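# Place ball in bowl, bowl upright on stand mat

## Task

Get the ball into the bowl and have the bowl end upright with its entire foot resting on the stand's round mat; at the end, neither hand may be in contact with the ball or the bowl.

## Robot and tools

Robot: two arms in a physics simulation. left_arm carries a left hand and right_arm a right hand (mirror images, five fingers each). Their bases, in the scene frame, sit at about (+0.020, +0.232, +0.020) m for left_arm and (-0.026, -0.368, +0.010) m for right_arm, both turned very slightly about z. A two-camera stand is fixed to the floor behind the arms. An outside nudge may occasionally shift a loose object.

Scene frame: origin at table height, halfway between the nominal bases; +z up, +x forward over the table, +y toward left_arm. Side names do not match image sides. Reported end_effector_position (m) and end_effector_quat_wxyz are in this frame and can be a few cm off.

Hand point: a point fixed to the palm, 0.15 m out from the wrist face along the fingers and 0.05 m in front of the palm. Its +z runs along straight fingers, +y out of the palm, +x across the palm away from the thumb on the right hand (toward the thumb on the left hand). Straight fingers extend 0.06-0.07 m past the point and lie 0.06 m behind it along -y. A wrist bracket on the little-finger side can strike objects.

Row layout (both execute_actions and move): 28 numbers, each in [-1, 1], always for both arms: left dx, dy, dz, rx, ry, rz, then left little, ring, middle, index, thumb_bend, thumb_turn, force_limit, speed; then the same 14 for the right arm. The six pose numbers are an offset, not a pose: they count from that arm's current Hand target, along that Hand target's own axes. 1.0 = 0.6 m for dx/dy/dz and 180 degrees for rx/ry/rz (one rotation vector). All six zero re-requests the current Hand target. Finger numbers are absolute targets: +1 open/straight, -1 closed. thumb_turn -1 puts the thumb opposite the fingers (needed to grip a 0.035-0.065 m object), +1 beside the palm. force_limit maps -1..+1 to about 0..10 N fingertip force (0..15 N for thumb motors); speed rises from near 0 at -1 to full at +0.48 and above. For a soft grip close at speed -0.94 or lower. To leave a hand unchanged, repeat the last eight hand numbers you actually sent it (or, if none yet, its hand_measured six plus hand_force_limit and hand_speed).

execute_actions(actions, cameras): actions is a list of actions; each action is a list of up to 15 rows, one per 1/30 s step, and the last row is held if fewer. Every row of an action counts from the Hand target at the action's start, so repeating an offset in a new action moves further. The controller clips commanded orientation to within 40 degrees of the measured one per step. An empty actions list returns images from all cameras.

move(target, speed, blend, blocking, cameras): drives each hand point along a straight path to its offset target; target is one 28-number row or a list of up to 15 rows, all offsets counted from the same starting Hand targets, not chained. speed is m/s (0.002 to 4.3, default 0.25), one value or one per target; turning is capped at twice that in rad/s. blend (m) rounds corners between list targets; 0 stops at each. Paths never avoid obstacles or the other arm, are capped at 10 s, and a faster move lags more and hits harder. Keep paths away from an arm's own base. blocking=false returns early while the move continues.

wait(seconds 0-10): lets time run with last commands held. stop(): brakes a running move. zoom_image(camera cam_high or cam_low, region [x0, y0, x1, y1] px, at most 504x504) enlarges part of the newest image; both cameras are 896x504. show_instructions(): shows reference pages. finished_scene(scene): ends the current scene, giving its number; irreversible.

Results: end_effector pose, Hand target (your last clipped command; next offsets start here), joint positions, velocities and torques (torques include gravity and have offsets, so they are weak contact cues), hand_measured, hand_stopped_by (moving, target, force, stalled, fault) and hand_load_n (fingertip load, positive when pushed open; a dropped object shows as load near 0), each with six values in motor order. move adds a line such as done, off_target, moving, held or fault, plus limits (paced = clipped, held = steps withheld). Resting 1-3 cm (sometimes 5 cm) below the command is normal from friction and weight, not evidence of contact; the arm follows loosely, and a further action, even all zeros, re-asks for the target.

Avoid: dropping or releasing moving objects, knocking anything off the table, fast impacts or hard presses (a target far past a contact presses harder; to release a press, command back past the hand point), any contact between the two hands or arms, excessive finger force, and long stretched holds that overheat motors (a MOTOR HOT line warns; overheating makes the arm go limp for 30-60 s). To finish, the ball must sit in the bowl, the bowl upright fully on the mat, and both hands clear of both.

Each tool is called after "Call:" by a JSON object that holds its "op" and its "data".

Reference images:

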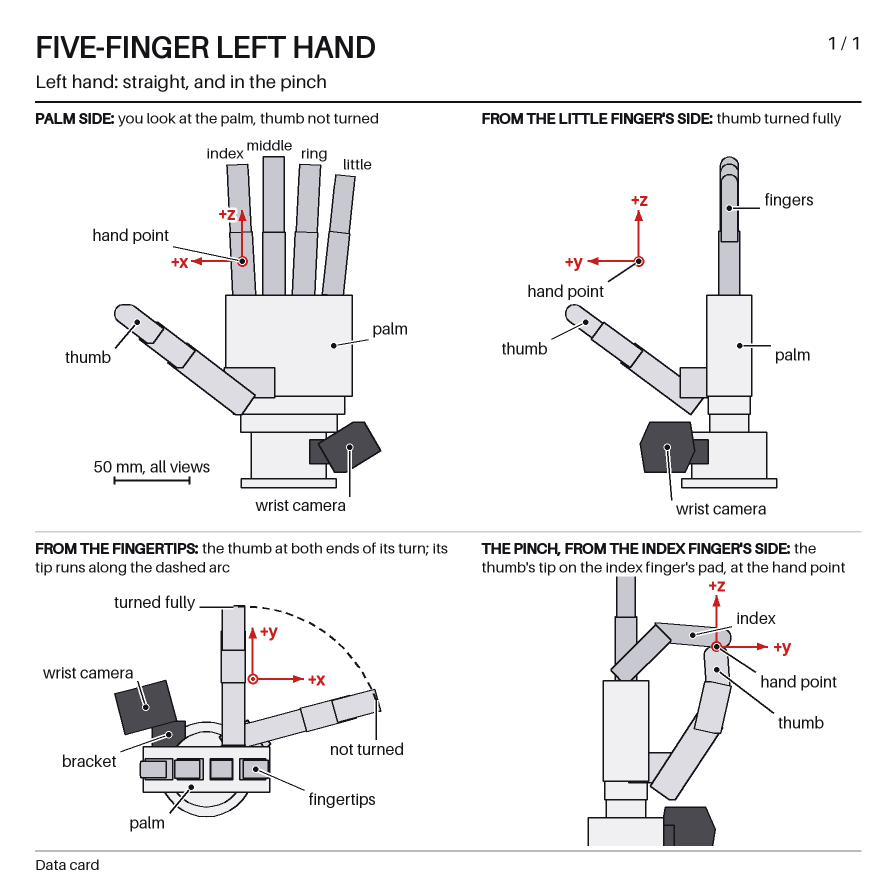

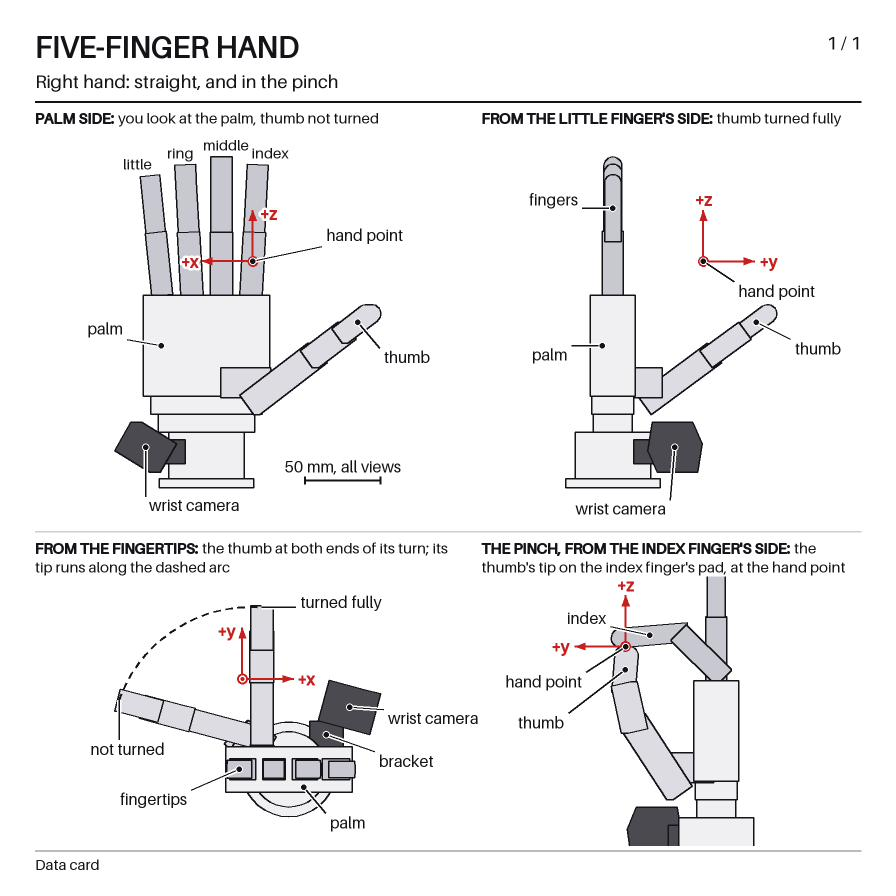

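## Session

Call:
{"op": "execute_actions", "data": {"actions": []}}

Scene clock: 0.00 s.
left_arm: end_effector_position=(+0.5500, -0.2605, +0.1919) hand_measured=(+1.000, +1.000, +1.000, +1.000, +1.000, +1.000) hand_load_n=(+0.0, +0.0, +0.0, +0.0, +0.0, +0.0) hand_stopped_by=(target, target, target, target, target, target) hand_force_limit=0.00 hand_speed=-0.80 end_effector_quat_wxyz=(+0.128, +0.871, -0.455, +0.134) | right_arm: end_effector_position=(+0.5631, -0.5790, +0.2385) hand_measured=(+1.000, +1.000, +1.000, +1.000, +1.000, +1.000) hand_load_n=(+0.0, +0.0, +0.0, +0.0, +0.0, +0.0) hand_stopped_by=(target, target, target, target, target, target) hand_force_limit=0.00 hand_speed=-0.80 end_effector_quat_wxyz=(-0.300, +0.730, +0.022, +0.613)
Joint positions: left_arm=[-0.603 2.034 1.948 -1.183 0.22 -1.24] | right_arm=[-0.626 1.554 0.987 0.428 -1.06 -1.269]
Joint velocities: within noise
Joint torques (N m): no reading
Heat: left arm: hottest wrist pitch 29 °C; right arm: hottest shoulder 32 °C.
Hand target: left_arm +0.5556, -0.2644, +0.2018; +0.129, +0.869, -0.456, +0.145 | right_arm +0.5684, -0.5824, +0.2514; -0.294, +0.726, +0.030, +0.621

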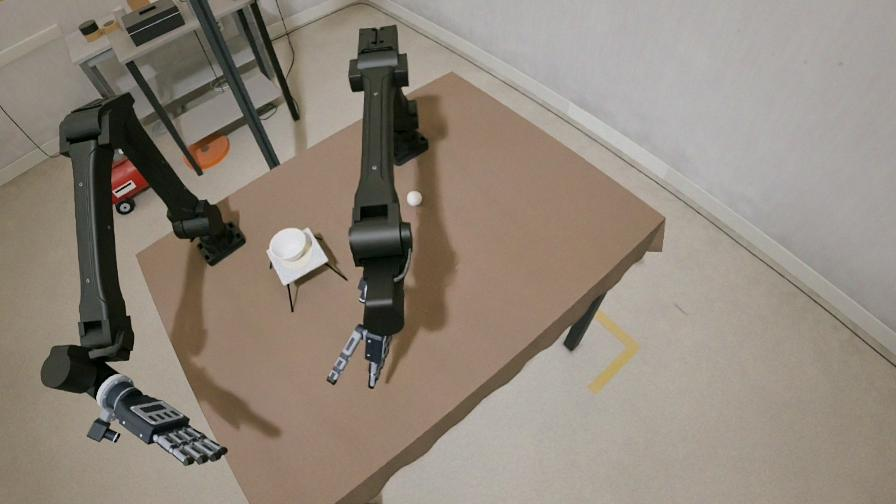

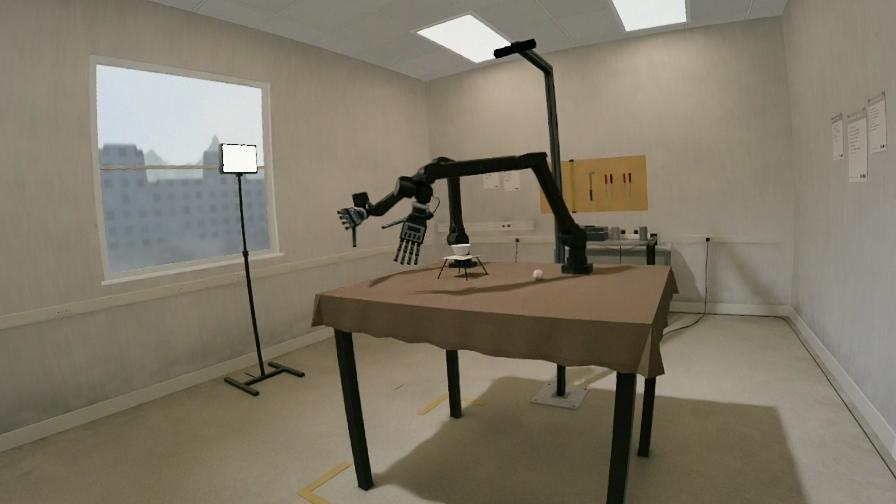

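Call:
{"op": "zoom_image", "data": {"camera": "cam_high", "region": [230, 150, 480, 330]}}

Call:
{"op": "zoom_image", "data": {"camera": "cam_low", "region": [320, 160, 620, 330]}}

Scaled by 2.016 from the camera's 896x504 image, which has a finer 1280x720 frame.

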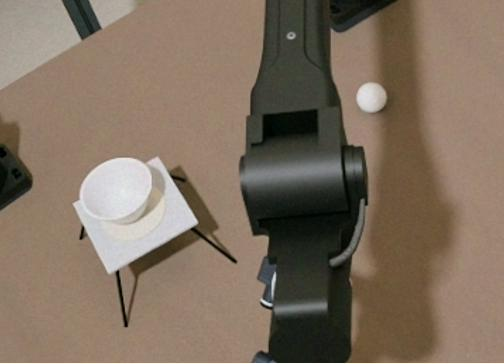

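Scaled by 1.680 from the camera's 896x504 image, which has a finer 1280x720 frame.

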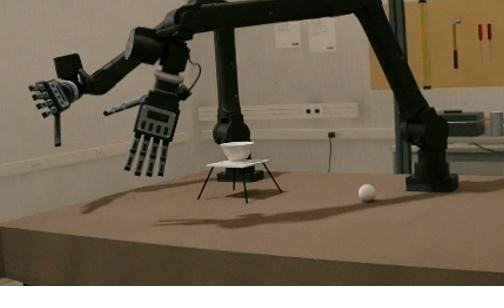

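Call:
{"op": "move", "data": {"target": [-0.8442,0.11,-0.3227,0.1156,-0.038,0.3448,1,1,1,1,1,-1,0,0,0,0,0,0,0,0,1,1,1,1,1,1,0,-0.8], "cameras": ["all"]}}

Scene clock: 131.60 s.
left_arm: end_effector_position=(+0.2032, +0.1473, +0.2024) hand_measured=(+1.000, +1.000, +1.000, +1.000, +1.000, -1.000) hand_load_n=(+0.0, +0.0, +0.0, +0.0, +0.0, +0.0) hand_stopped_by=(target, target, target, target, target, target) hand_force_limit=0.00 hand_speed=0.00 end_effector_quat_wxyz=(+0.143, -0.524, +0.810, -0.221) | right_arm: end_effector_position=(+0.5631, -0.5790, +0.2385) hand_measured=(+1.000, +1.000, +1.000, +1.000, +1.000, +1.000) hand_load_n=(+0.0, +0.0, +0.0, +0.0, +0.0, +0.0) hand_stopped_by=(target, target, target, target, target, target) hand_force_limit=0.00 hand_speed=-0.80 end_effector_quat_wxyz=(-0.300, +0.730, +0.022, +0.613)
Joint positions: left_arm=[-0.244 0.578 0.709 -1.176 0.091 0.157] | right_arm=[-0.626 1.554 0.987 0.428 -1.06 -1.269]
Joint torques (N m): left_arm=[0.73 -1.85 9.73 0.98 0.2 -0.04] | right_arm=[0.21 -14.04 9.77 1.43 -0.11 0]
Heat: left arm: hottest elbow 39 °C; right arm: hottest elbow 37 °C.
Hand target: left_arm +0.2000, +0.1504, +0.1997; +0.141, -0.526, +0.810, -0.217 | right_arm +0.5684, -0.5824, +0.2514; -0.294, +0.726, +0.030, +0.621
Off the commanded pose: left_arm 0.005 m, 1 deg | right_arm 0.014 m, 2 deg.
move: off_target (right_arm)

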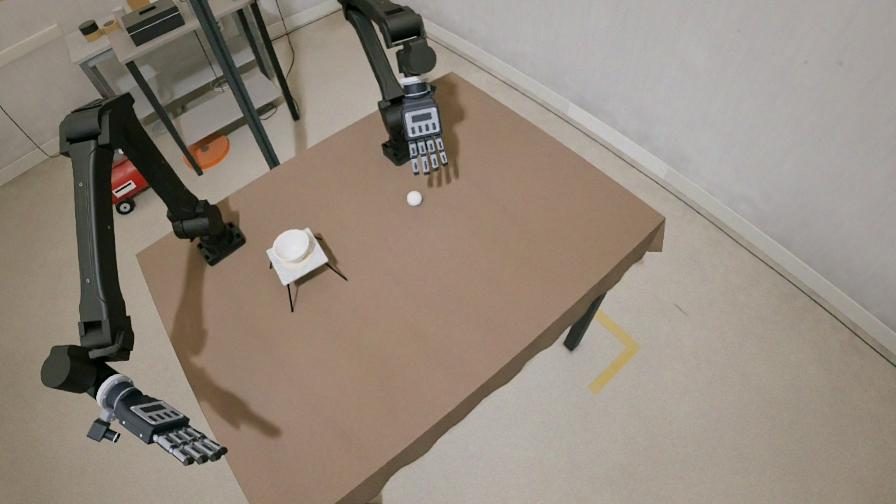

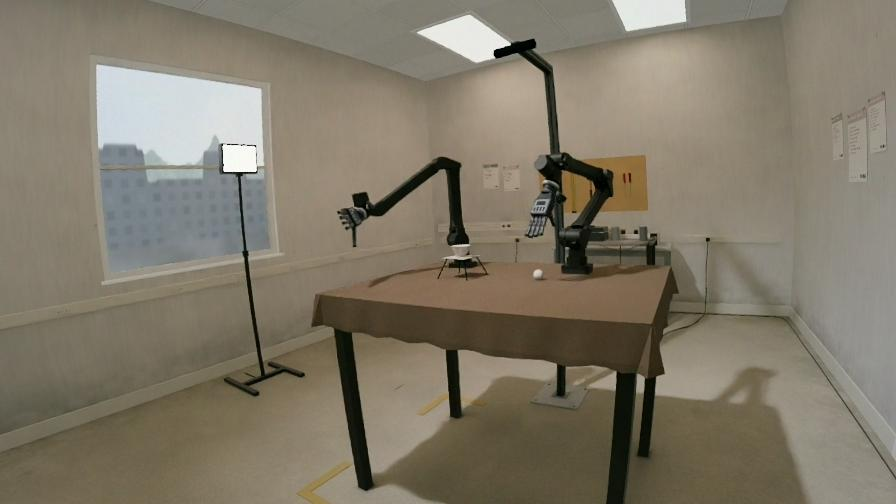

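Call:
{"op": "zoom_image", "data": {"camera": "cam_high", "region": [360, 100, 500, 240]}}

Call:
{"op": "zoom_image", "data": {"camera": "cam_low", "region": [420, 180, 600, 300]}}

Call:
{"op": "zoom_image", "data": {"camera": "cam_high", "region": [240, 200, 380, 320]}}

Scaled by 3.600 from the camera's 896x504 image, which has a finer 1280x720 frame.

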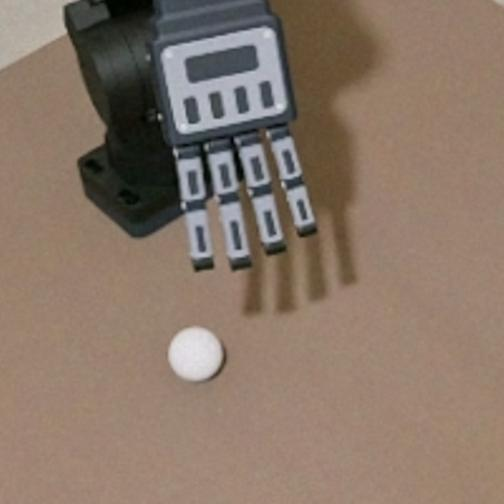

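Scaled by 2.800 from the camera's 896x504 image, which has a finer 1280x720 frame.

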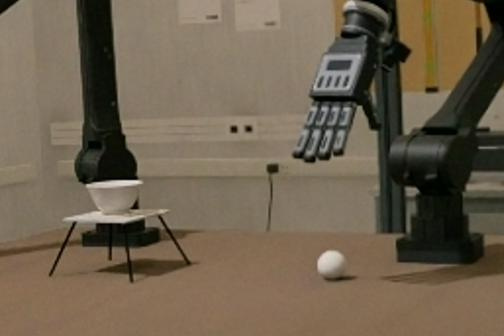

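Scaled by 3.600 from the camera's 896x504 image, which has a finer 1280x720 frame.

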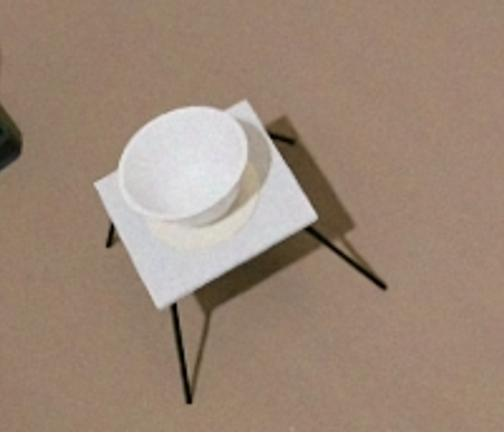

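Call:
{"op": "move", "data": {"target": [0,0.05,0.0866,0,0,0,1,1,1,1,1,-1,0,0,0,0,0,0,0,0,1,1,1,1,1,1,0,-0.8], "cameras": ["all"]}}

Call:
{"op": "zoom_image", "data": {"camera": "cam_high", "region": [360, 100, 500, 240]}}

Call:
{"op": "zoom_image", "data": {"camera": "cam_low", "region": [420, 180, 600, 300]}}

Call:
{"op": "zoom_image", "data": {"camera": "cam_high", "region": [30, 320, 250, 490]}}

Scene clock: 167.63 s.
left_arm: end_effector_position=(+0.1976, +0.1488, +0.1414) hand_measured=(+1.000, +1.000, +1.000, +1.000, +1.000, -1.000) hand_load_n=(+0.0, +0.0, +0.0, +0.0, +0.0, +0.0) hand_stopped_by=(target, target, target, target, target, target) hand_force_limit=0.00 hand_speed=0.00 end_effector_quat_wxyz=(+0.136, -0.526, +0.812, -0.213) | right_arm: end_effector_position=(+0.5631, -0.5790, +0.2385) hand_measured=(+1.000, +1.000, +1.000, +1.000, +1.000, +1.000) hand_load_n=(+0.0, +0.0, +0.0, +0.0, +0.0, +0.0) hand_stopped_by=(target, target, target, target, target, target) hand_force_limit=0.00 hand_speed=-0.80 end_effector_quat_wxyz=(-0.300, +0.730, +0.022, +0.613)
Joint positions: left_arm=[-0.244 0.565 0.549 -1.051 0.091 0.158] | right_arm=[-0.626 1.554 0.987 0.428 -1.06 -1.269]
Joint torques (N m): left_arm=[0.03 -1.44 9.73 2.17 0.21 -0.05] | right_arm=[0.21 -14.04 9.77 1.43 -0.1 0.01]
Heat: left arm: hottest elbow 37 °C; right arm: hottest elbow 37 °C.
Hand target: left_arm +0.2001, +0.1503, +0.1396; +0.141, -0.526, +0.810, -0.217 | right_arm +0.5684, -0.5824, +0.2514; -0.294, +0.726, +0.030, +0.621
Off the commanded pose: left_arm 0.003 m, 1 deg | right_arm 0.014 m, 2 deg.
move: off_target (right_arm)

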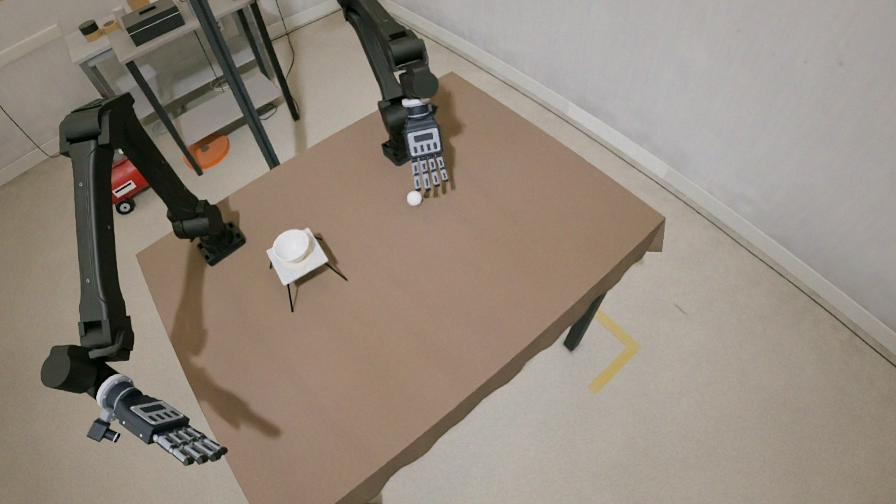

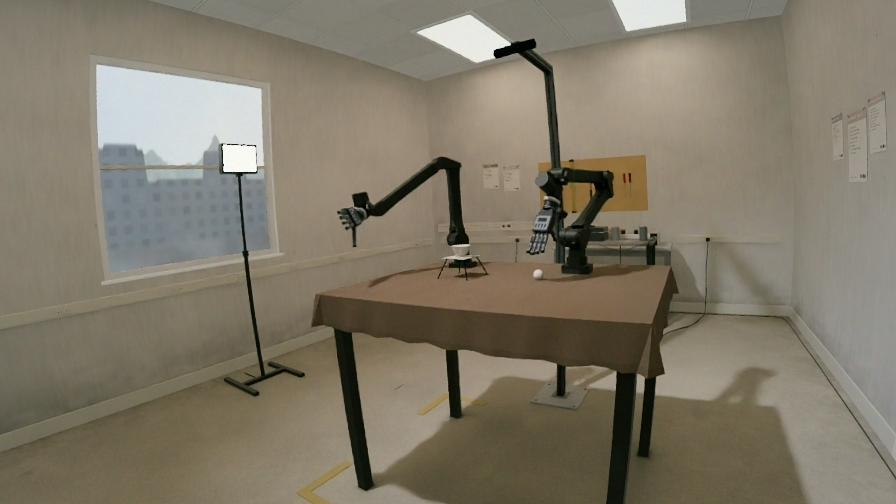

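Scaled by 3.600 from the camera's 896x504 image, which has a finer 1280x720 frame.

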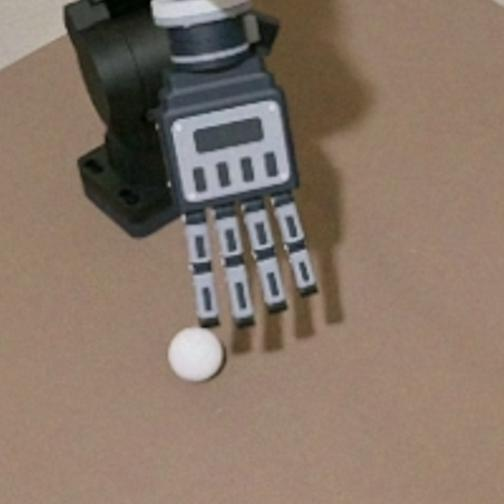

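Scaled by 2.800 from the camera's 896x504 image, which has a finer 1280x720 frame.

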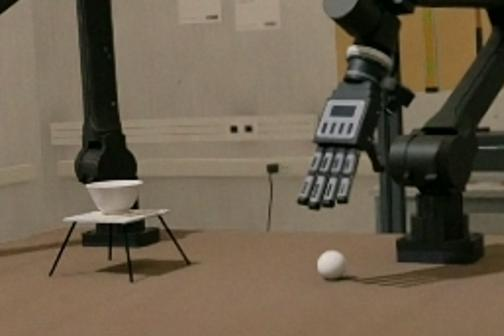

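Scaled by 2.291 from the camera's 896x504 image, which has a finer 1280x720 frame.

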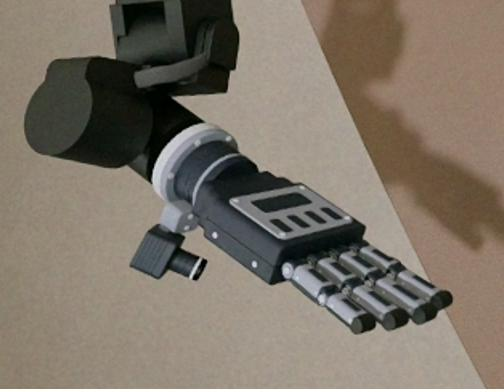

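Call:
{"op": "move", "data": {"target": [-0.0132,-0.0163,0.0088,0.0805,0.1221,0.1591,1,1,1,1,1,-1,0,0,0,0,0,0,0,0,1,1,1,1,1,1,0,-0.8], "cameras": ["all"]}}

Call:
{"op": "zoom_image", "data": {"camera": "cam_high", "region": [360, 100, 500, 240]}}

Call:
{"op": "zoom_image", "data": {"camera": "cam_low", "region": [420, 180, 600, 300]}}

Scene clock: 197.30 s.
left_arm: end_effector_position=(+0.2116, +0.1510, +0.1377) hand_measured=(+1.000, +1.000, +1.000, +1.000, +1.000, -1.000) hand_load_n=(+0.0, +0.0, +0.0, +0.0, +0.0, +0.0) hand_stopped_by=(target, target, target, target, target, target) hand_force_limit=0.00 hand_speed=0.00 end_effector_quat_wxyz=(+0.100, -0.237, +0.893, -0.370) | right_arm: end_effector_position=(+0.5631, -0.5790, +0.2385) hand_measured=(+1.000, +1.000, +1.000, +1.000, +1.000, +1.000) hand_load_n=(+0.0, +0.0, +0.0, +0.0, +0.0, +0.0) hand_stopped_by=(target, target, target, target, target, target) hand_force_limit=0.00 hand_speed=-0.80 end_effector_quat_wxyz=(-0.300, +0.730, +0.022, +0.613)
Joint positions: left_arm=[0.092 0.66 0.527 -1.045 0.699 1.003] | right_arm=[-0.626 1.554 0.987 0.428 -1.06 -1.269]
Joint torques (N m): left_arm=[0.67 -0.97 11.14 0.84 0.74 -0.04] | right_arm=[0.26 -14.04 9.77 1.42 -0.1 0.01]
Heat: left arm: hottest elbow 35 °C; right arm: hottest elbow 37 °C.
Hand target: left_arm +0.2133, +0.1531, +0.1399; +0.099, -0.239, +0.892, -0.370 | right_arm +0.5684, -0.5824, +0.2514; -0.294, +0.726, +0.030, +0.621
Off the commanded pose: left_arm 0.004 m, 0 deg | right_arm 0.014 m, 2 deg.
move: off_target (right_arm)

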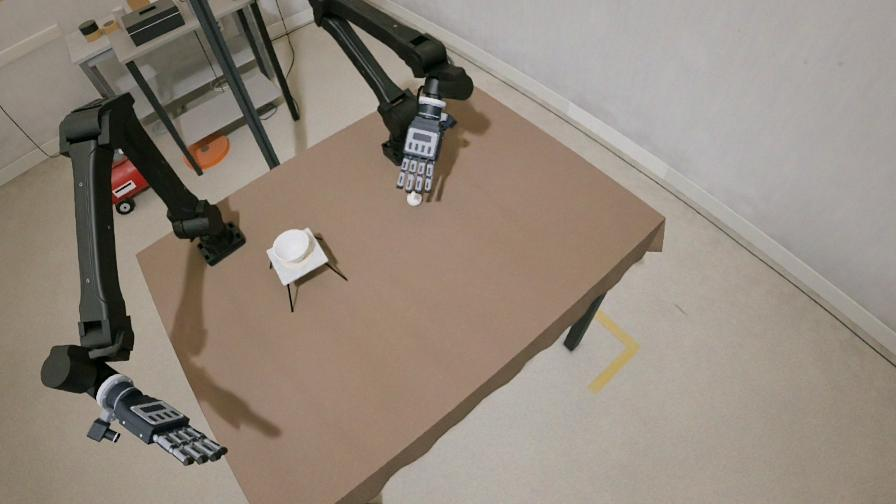

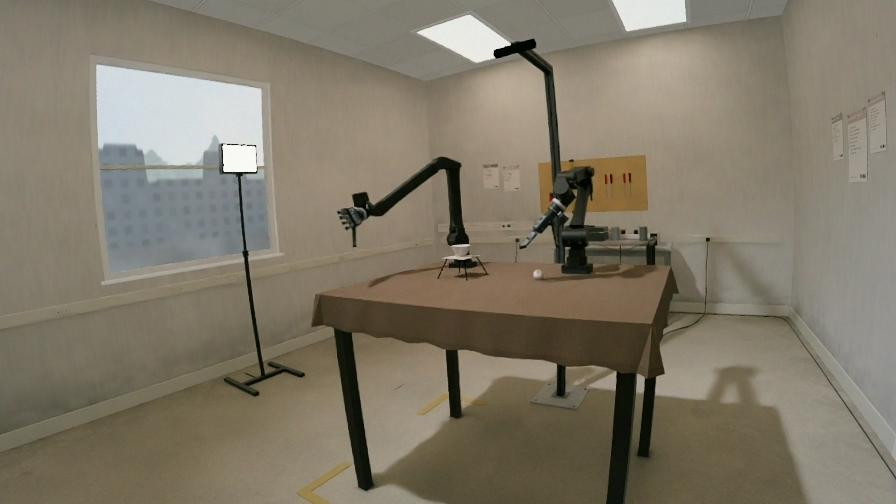

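Scaled by 3.600 from the camera's 896x504 image, which has a finer 1280x720 frame.

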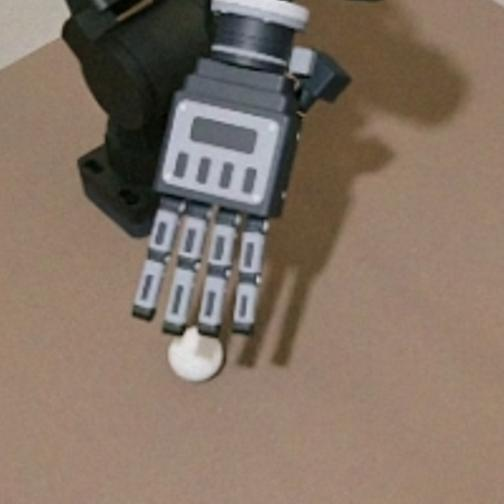

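Scaled by 2.800 from the camera's 896x504 image, which has a finer 1280x720 frame.

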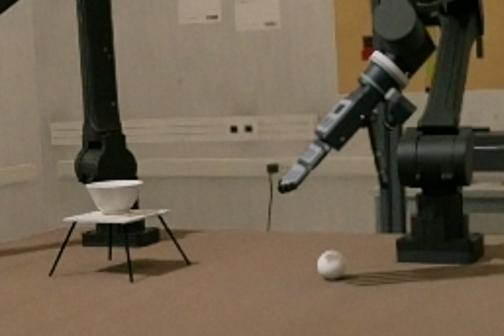

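Call:
{"op": "move", "data": {"target": [0,0.0707,0.0707,0,0,0,1,1,1,1,1,-1,0,0,0,0,0,0,0,0,1,1,1,1,1,1,0,-0.8], "cameras": ["all"]}}

Call:
{"op": "zoom_image", "data": {"camera": "cam_high", "region": [380, 140, 450, 210]}}

Call:
{"op": "zoom_image", "data": {"camera": "cam_low", "region": [500, 230, 570, 290]}}

Scene clock: 218.40 s.
left_arm: end_effector_position=(+0.2133, +0.1528, +0.0841) hand_measured=(+1.000, +1.000, +1.000, +1.000, +1.000, -1.000) hand_load_n=(+0.0, +0.0, -0.5, +0.0, +0.0, +0.0) hand_stopped_by=(target, target, target, target, target, target) hand_force_limit=0.00 hand_speed=0.00 end_effector_quat_wxyz=(+0.101, -0.237, +0.893, -0.370) | right_arm: end_effector_position=(+0.5631, -0.5790, +0.2385) hand_measured=(+1.000, +1.000, +1.000, +1.000, +1.000, +1.000) hand_load_n=(-0.5, +0.0, +0.0, +0.0, +0.0, +0.0) hand_stopped_by=(target, target, target, target, target, target) hand_force_limit=0.00 hand_speed=-0.80 end_effector_quat_wxyz=(-0.300, +0.730, +0.022, +0.613)
Joint positions: left_arm=[0.102 0.72 0.403 -0.866 0.702 1.014] | right_arm=[-0.626 1.554 0.987 0.428 -1.06 -1.269]
Joint torques (N m): left_arm=[0.03 -1.38 8.79 1.66 0.67 -0.15] | right_arm=[0.26 -14.04 9.77 1.42 -0.1 0.01]
Heat: left arm: hottest elbow 35 °C; right arm: hottest elbow 38 °C.
Hand target: left_arm +0.2133, +0.1531, +0.0798; +0.099, -0.239, +0.892, -0.370 | right_arm +0.5684, -0.5824, +0.2514; -0.294, +0.726, +0.030, +0.621
Off the commanded pose: left_arm 0.004 m, 0 deg | right_arm 0.014 m, 2 deg.
move: off_target (right_arm)

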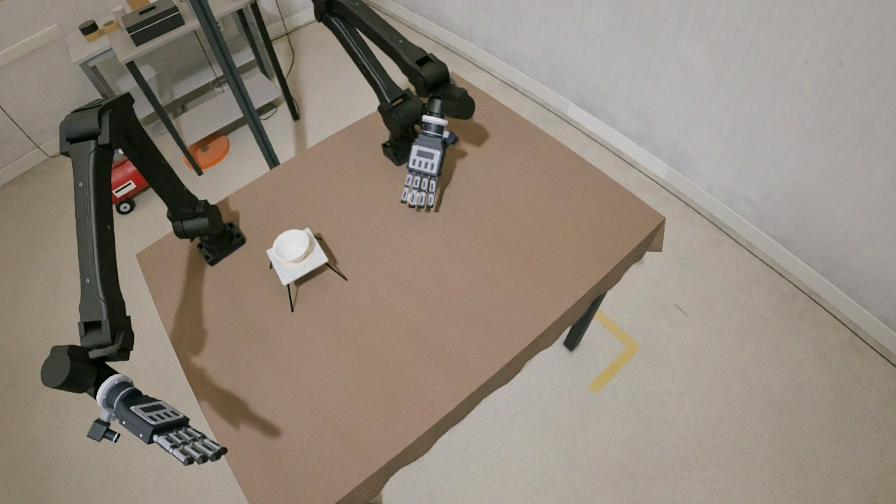

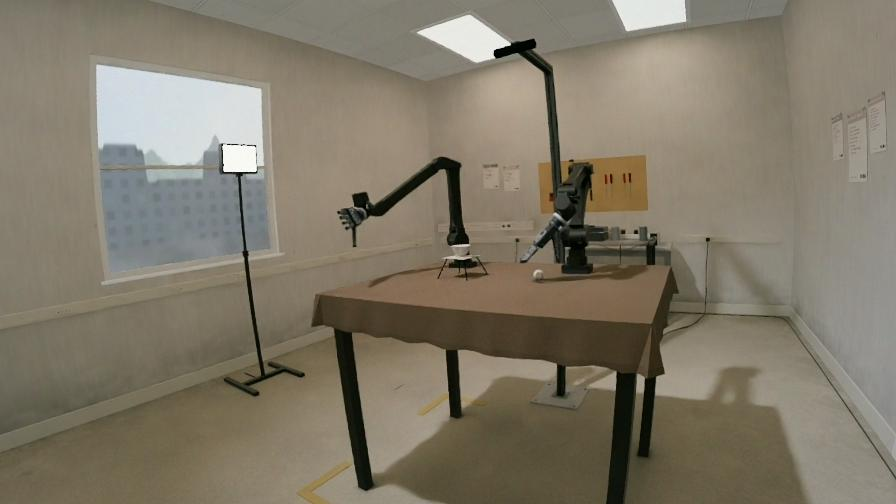

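Scaled by 7.200 from the camera's 896x504 image, which has a finer 1280x720 frame.

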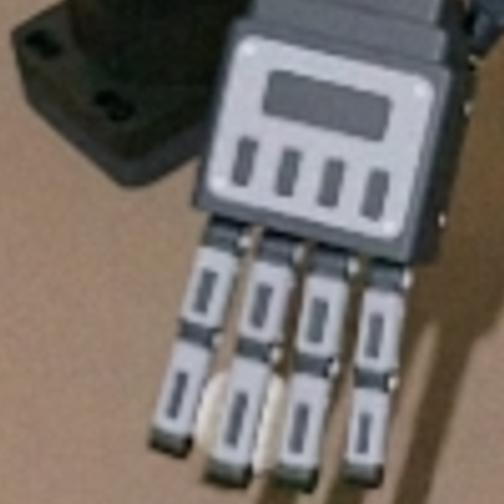

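Scaled by 7.200 from the camera's 896x504 image, which has a finer 1280x720 frame.

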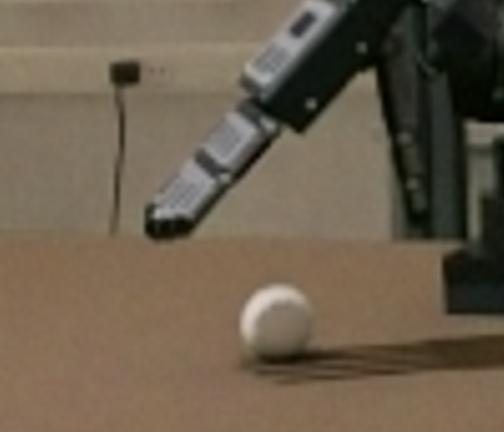

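Call:
{"op": "move", "data": {"target": [0,-0.0354,0.0354,0,0,0,1,1,1,1,1,-1,0,0,0,0,0,0,0,0,1,1,1,1,1,1,0,-0.8], "cameras": ["all"]}}

Call:
{"op": "zoom_image", "data": {"camera": "cam_high", "region": [380, 140, 450, 210]}}

Call:
{"op": "zoom_image", "data": {"camera": "cam_low", "region": [500, 230, 570, 290]}}

Call:
{"op": "move", "data": {"target": [0.05,0,0,0,0,0,1,1,1,1,1,-1,0,0,0,0,0,0,0,0,1,1,1,1,1,1,0,-0.8], "cameras": ["all"]}}

Call:
{"op": "zoom_image", "data": {"camera": "cam_high", "region": [380, 140, 450, 210]}}

Call:
{"op": "zoom_image", "data": {"camera": "cam_low", "region": [500, 230, 570, 290]}}

Scene clock: 232.57 s.
left_arm: end_effector_position=(+0.2284, +0.1295, +0.0828) hand_measured=(+1.000, +1.000, +1.000, +1.000, +1.000, -1.000) hand_load_n=(+0.0, +0.0, +0.0, +0.0, +0.0, +0.0) hand_stopped_by=(target, target, target, target, target, target) hand_force_limit=0.00 hand_speed=0.00 end_effector_quat_wxyz=(+0.102, -0.240, +0.892, -0.370) | right_arm: end_effector_position=(+0.5631, -0.5790, +0.2385) hand_measured=(+1.000, +1.000, +1.000, +1.000, +1.000, +1.000) hand_load_n=(+0.0, +0.0, +0.0, +0.0, +0.0, +0.0) hand_stopped_by=(target, target, target, target, target, target) hand_force_limit=0.00 hand_speed=-0.80 end_effector_quat_wxyz=(-0.300, +0.730, +0.022, +0.613)
Joint positions: left_arm=[-0.03 0.757 0.403 -0.728 0.645 0.852] | right_arm=[-0.626 1.554 0.987 0.428 -1.06 -1.269]
Joint torques (N m): left_arm=[-1.32 -2.14 9.39 2.03 0.36 -0.13] | right_arm=[0.21 -14.04 9.77 1.43 -0.1 0.01]
Heat: left arm: hottest elbow 34 °C; right arm: hottest elbow 38 °C.
Hand target: left_arm +0.2283, +0.1271, +0.0799; +0.099, -0.239, +0.892, -0.370 | right_arm +0.5684, -0.5824, +0.2514; -0.294, +0.726, +0.030, +0.621
Off the commanded pose: left_arm 0.004 m, 0 deg | right_arm 0.014 m, 2 deg.
move: off_target (right_arm)

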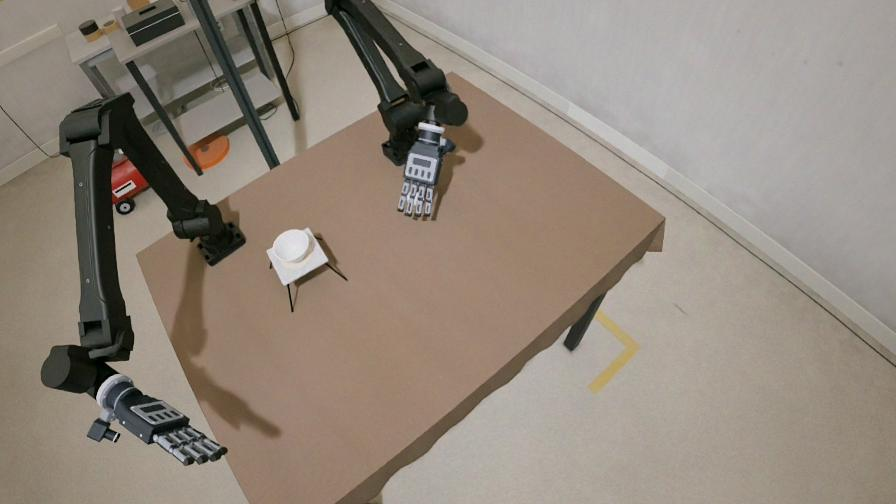

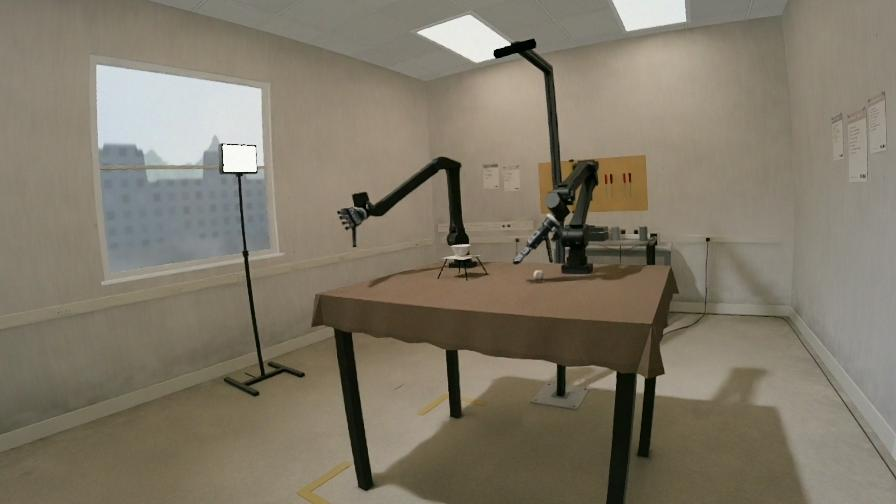

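Scaled by 7.200 from the camera's 896x504 image, which has a finer 1280x720 frame.

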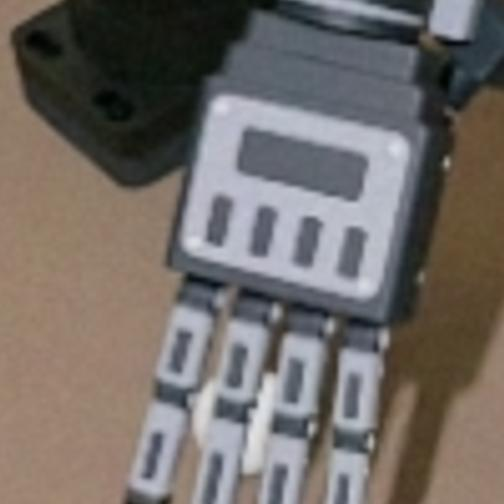

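Scaled by 7.200 from the camera's 896x504 image, which has a finer 1280x720 frame.

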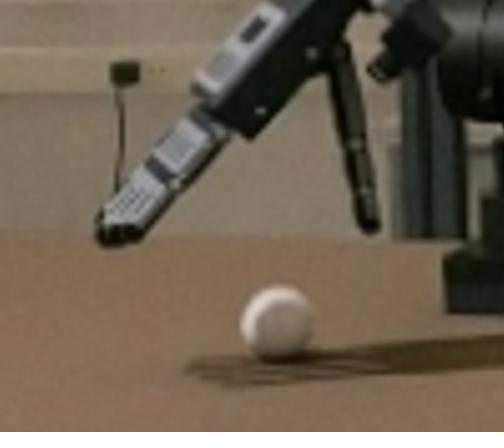

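Scene clock: 233.83 s.
left_arm: end_effector_position=(+0.2079, +0.1136, +0.0829) hand_measured=(+1.000, +1.000, +1.000, +1.000, +1.000, -1.000) hand_load_n=(+0.0, +0.0, +0.0, +0.0, +0.0, +0.0) hand_stopped_by=(target, target, target, target, target, target) hand_force_limit=0.00 hand_speed=0.00 end_effector_quat_wxyz=(+0.104, -0.239, +0.891, -0.371) | right_arm: end_effector_position=(+0.5631, -0.5790, +0.2385) hand_measured=(+1.000, +1.000, +1.000, +1.000, +1.000, +1.000) hand_load_n=(+0.0, +0.0, +0.0, +0.0, +0.0, +0.0) hand_stopped_by=(target, target, target, target, target, target) hand_force_limit=0.00 hand_speed=-0.80 end_effector_quat_wxyz=(-0.300, +0.730, +0.022, +0.613)
Joint positions: left_arm=[-0.129 0.647 0.36 -0.728 0.596 0.747] | right_arm=[-0.626 1.554 0.987 0.428 -1.06 -1.269]
Joint torques (N m): left_arm=[-1.79 -2.26 9.28 1.1 0.31 -0.2] | right_arm=[0.26 -14.04 9.77 1.42 -0.1 0]
Heat: left arm: hottest elbow 34 °C; right arm: hottest elbow 38 °C.
Hand target: left_arm +0.2024, +0.1121, +0.0800; +0.099, -0.239, +0.892, -0.370 | right_arm +0.5684, -0.5824, +0.2514; -0.294, +0.726, +0.030, +0.621
Off the commanded pose: left_arm 0.007 m, 1 deg | right_arm 0.014 m, 2 deg.
move: off_target (right_arm)

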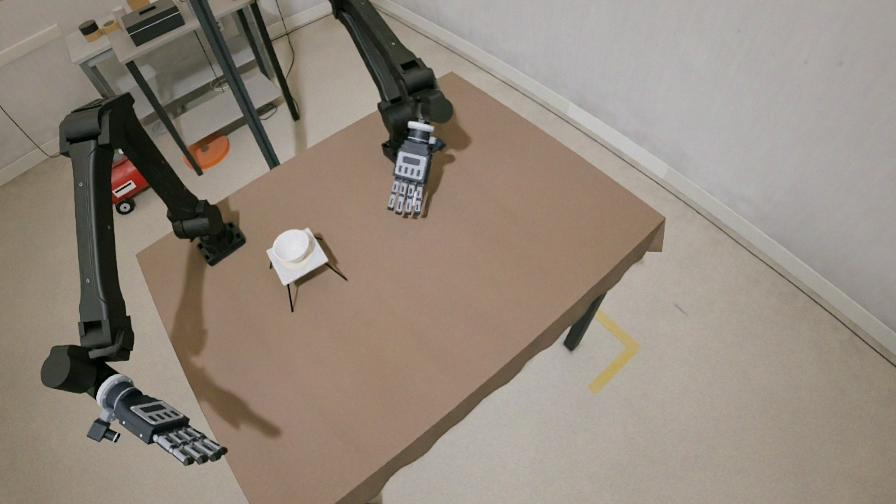

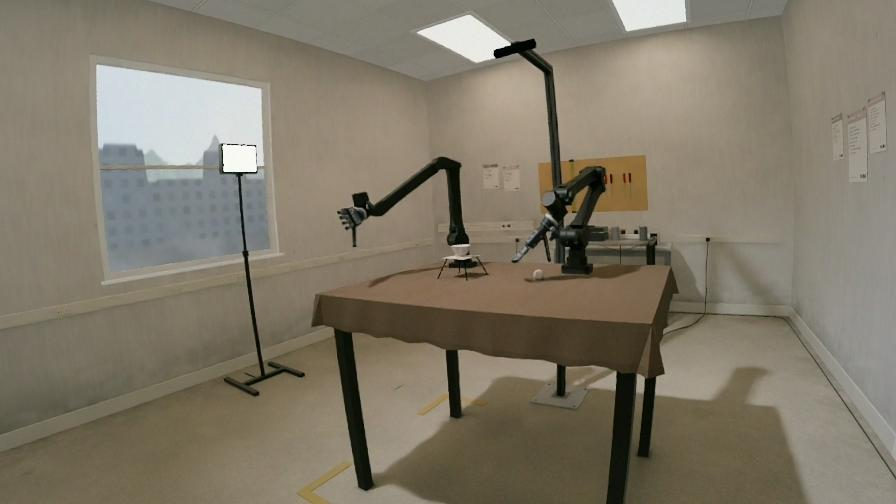

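Scaled by 7.200 from the camera's 896x504 image, which has a finer 1280x720 frame.

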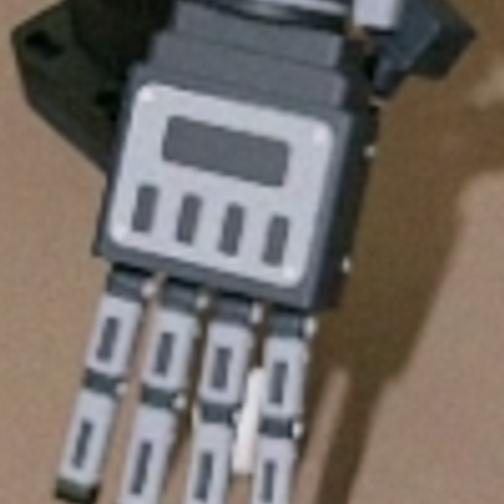

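Scaled by 7.200 from the camera's 896x504 image, which has a finer 1280x720 frame.

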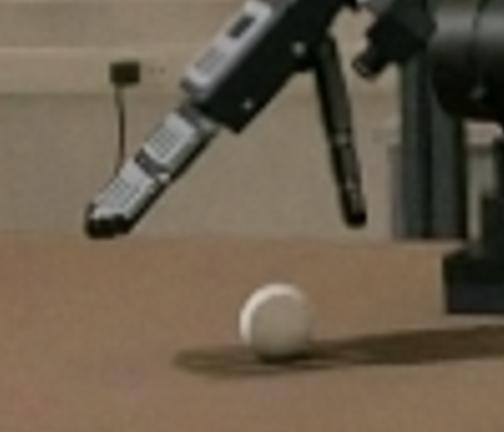

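Call:
{"op": "move", "data": {"target": [-0.0155,0.0293,-0.0057,0,0,0,1,1,1,1,1,-1,0,0,0,0,0,0,0,0,1,1,1,1,1,1,0,-0.8], "cameras": ["all"]}}

Call:
{"op": "zoom_image", "data": {"camera": "cam_high", "region": [380, 140, 450, 210]}}

Call:
{"op": "zoom_image", "data": {"camera": "cam_low", "region": [500, 230, 570, 290]}}

Scene clock: 253.00 s.
left_arm: end_effector_position=(+0.2070, +0.1273, +0.0750) hand_measured=(+1.000, +1.000, +1.000, +1.000, +1.000, -1.000) hand_load_n=(+0.0, +0.0, +0.0, +0.0, +0.0, +0.0) hand_stopped_by=(target, target, target, target, target, target) hand_force_limit=0.00 hand_speed=0.00 end_effector_quat_wxyz=(+0.107, -0.234, +0.892, -0.373) | right_arm: end_effector_position=(+0.5631, -0.5790, +0.2385) hand_measured=(+1.000, +1.000, +1.000, +1.000, +1.000, +1.000) hand_load_n=(+0.0, +0.0, +0.0, +0.0, +0.0, +0.0) hand_stopped_by=(target, target, target, target, target, target) hand_force_limit=0.00 hand_speed=-0.80 end_effector_quat_wxyz=(-0.300, +0.730, +0.022, +0.613)
Joint positions: left_arm=[-0.046 0.656 0.345 -0.75 0.641 0.843] | right_arm=[-0.626 1.554 0.987 0.428 -1.06 -1.269]
Joint torques (N m): left_arm=[0.62 -1.38 9.42 1.01 0.67 -0.04] | right_arm=[0.26 -14.1 9.77 1.42 -0.1 0]
Heat: left arm: hottest elbow 35 °C; right arm: hottest elbow 38 °C.
Hand target: left_arm +0.2031, +0.1296, +0.0699; +0.099, -0.239, +0.892, -0.370 | right_arm +0.5684, -0.5824, +0.2514; -0.294, +0.726, +0.030, +0.621
Off the commanded pose: left_arm 0.007 m, 1 deg | right_arm 0.014 m, 2 deg.
move: off_target (right_arm)

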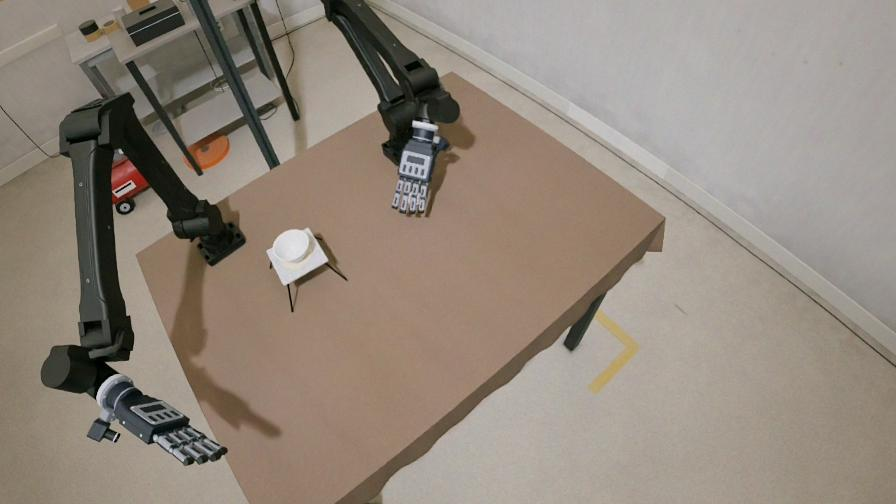

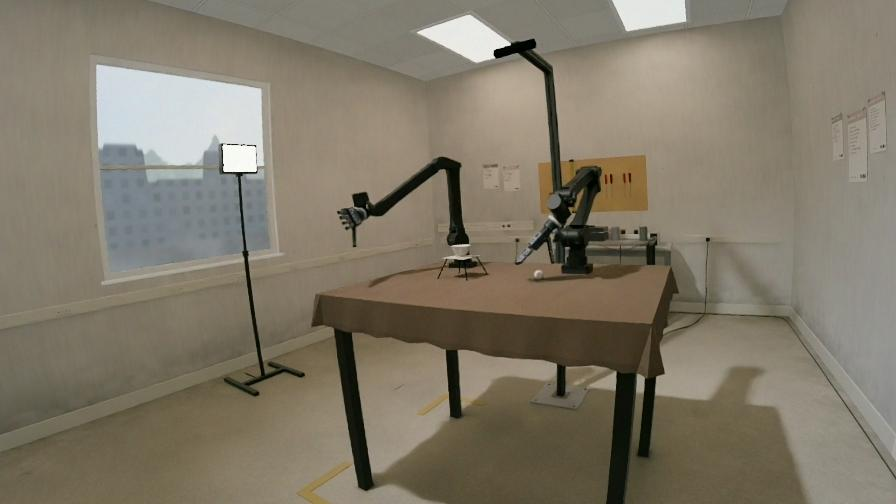

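Scaled by 7.200 from the camera's 896x504 image, which has a finer 1280x720 frame.

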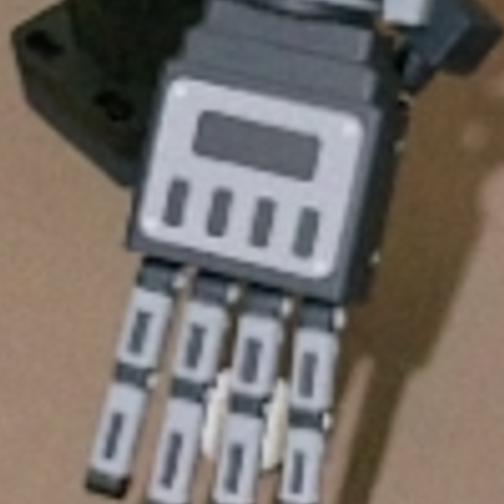

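Scaled by 7.200 from the camera's 896x504 image, which has a finer 1280x720 frame.

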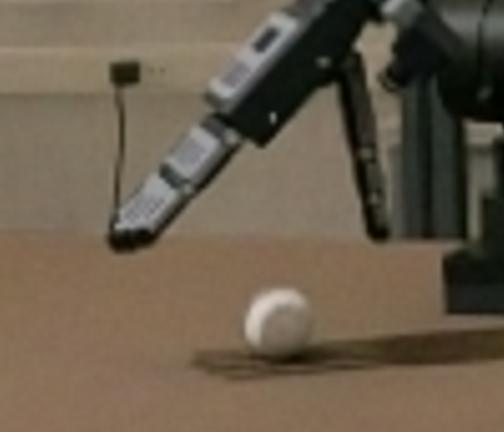

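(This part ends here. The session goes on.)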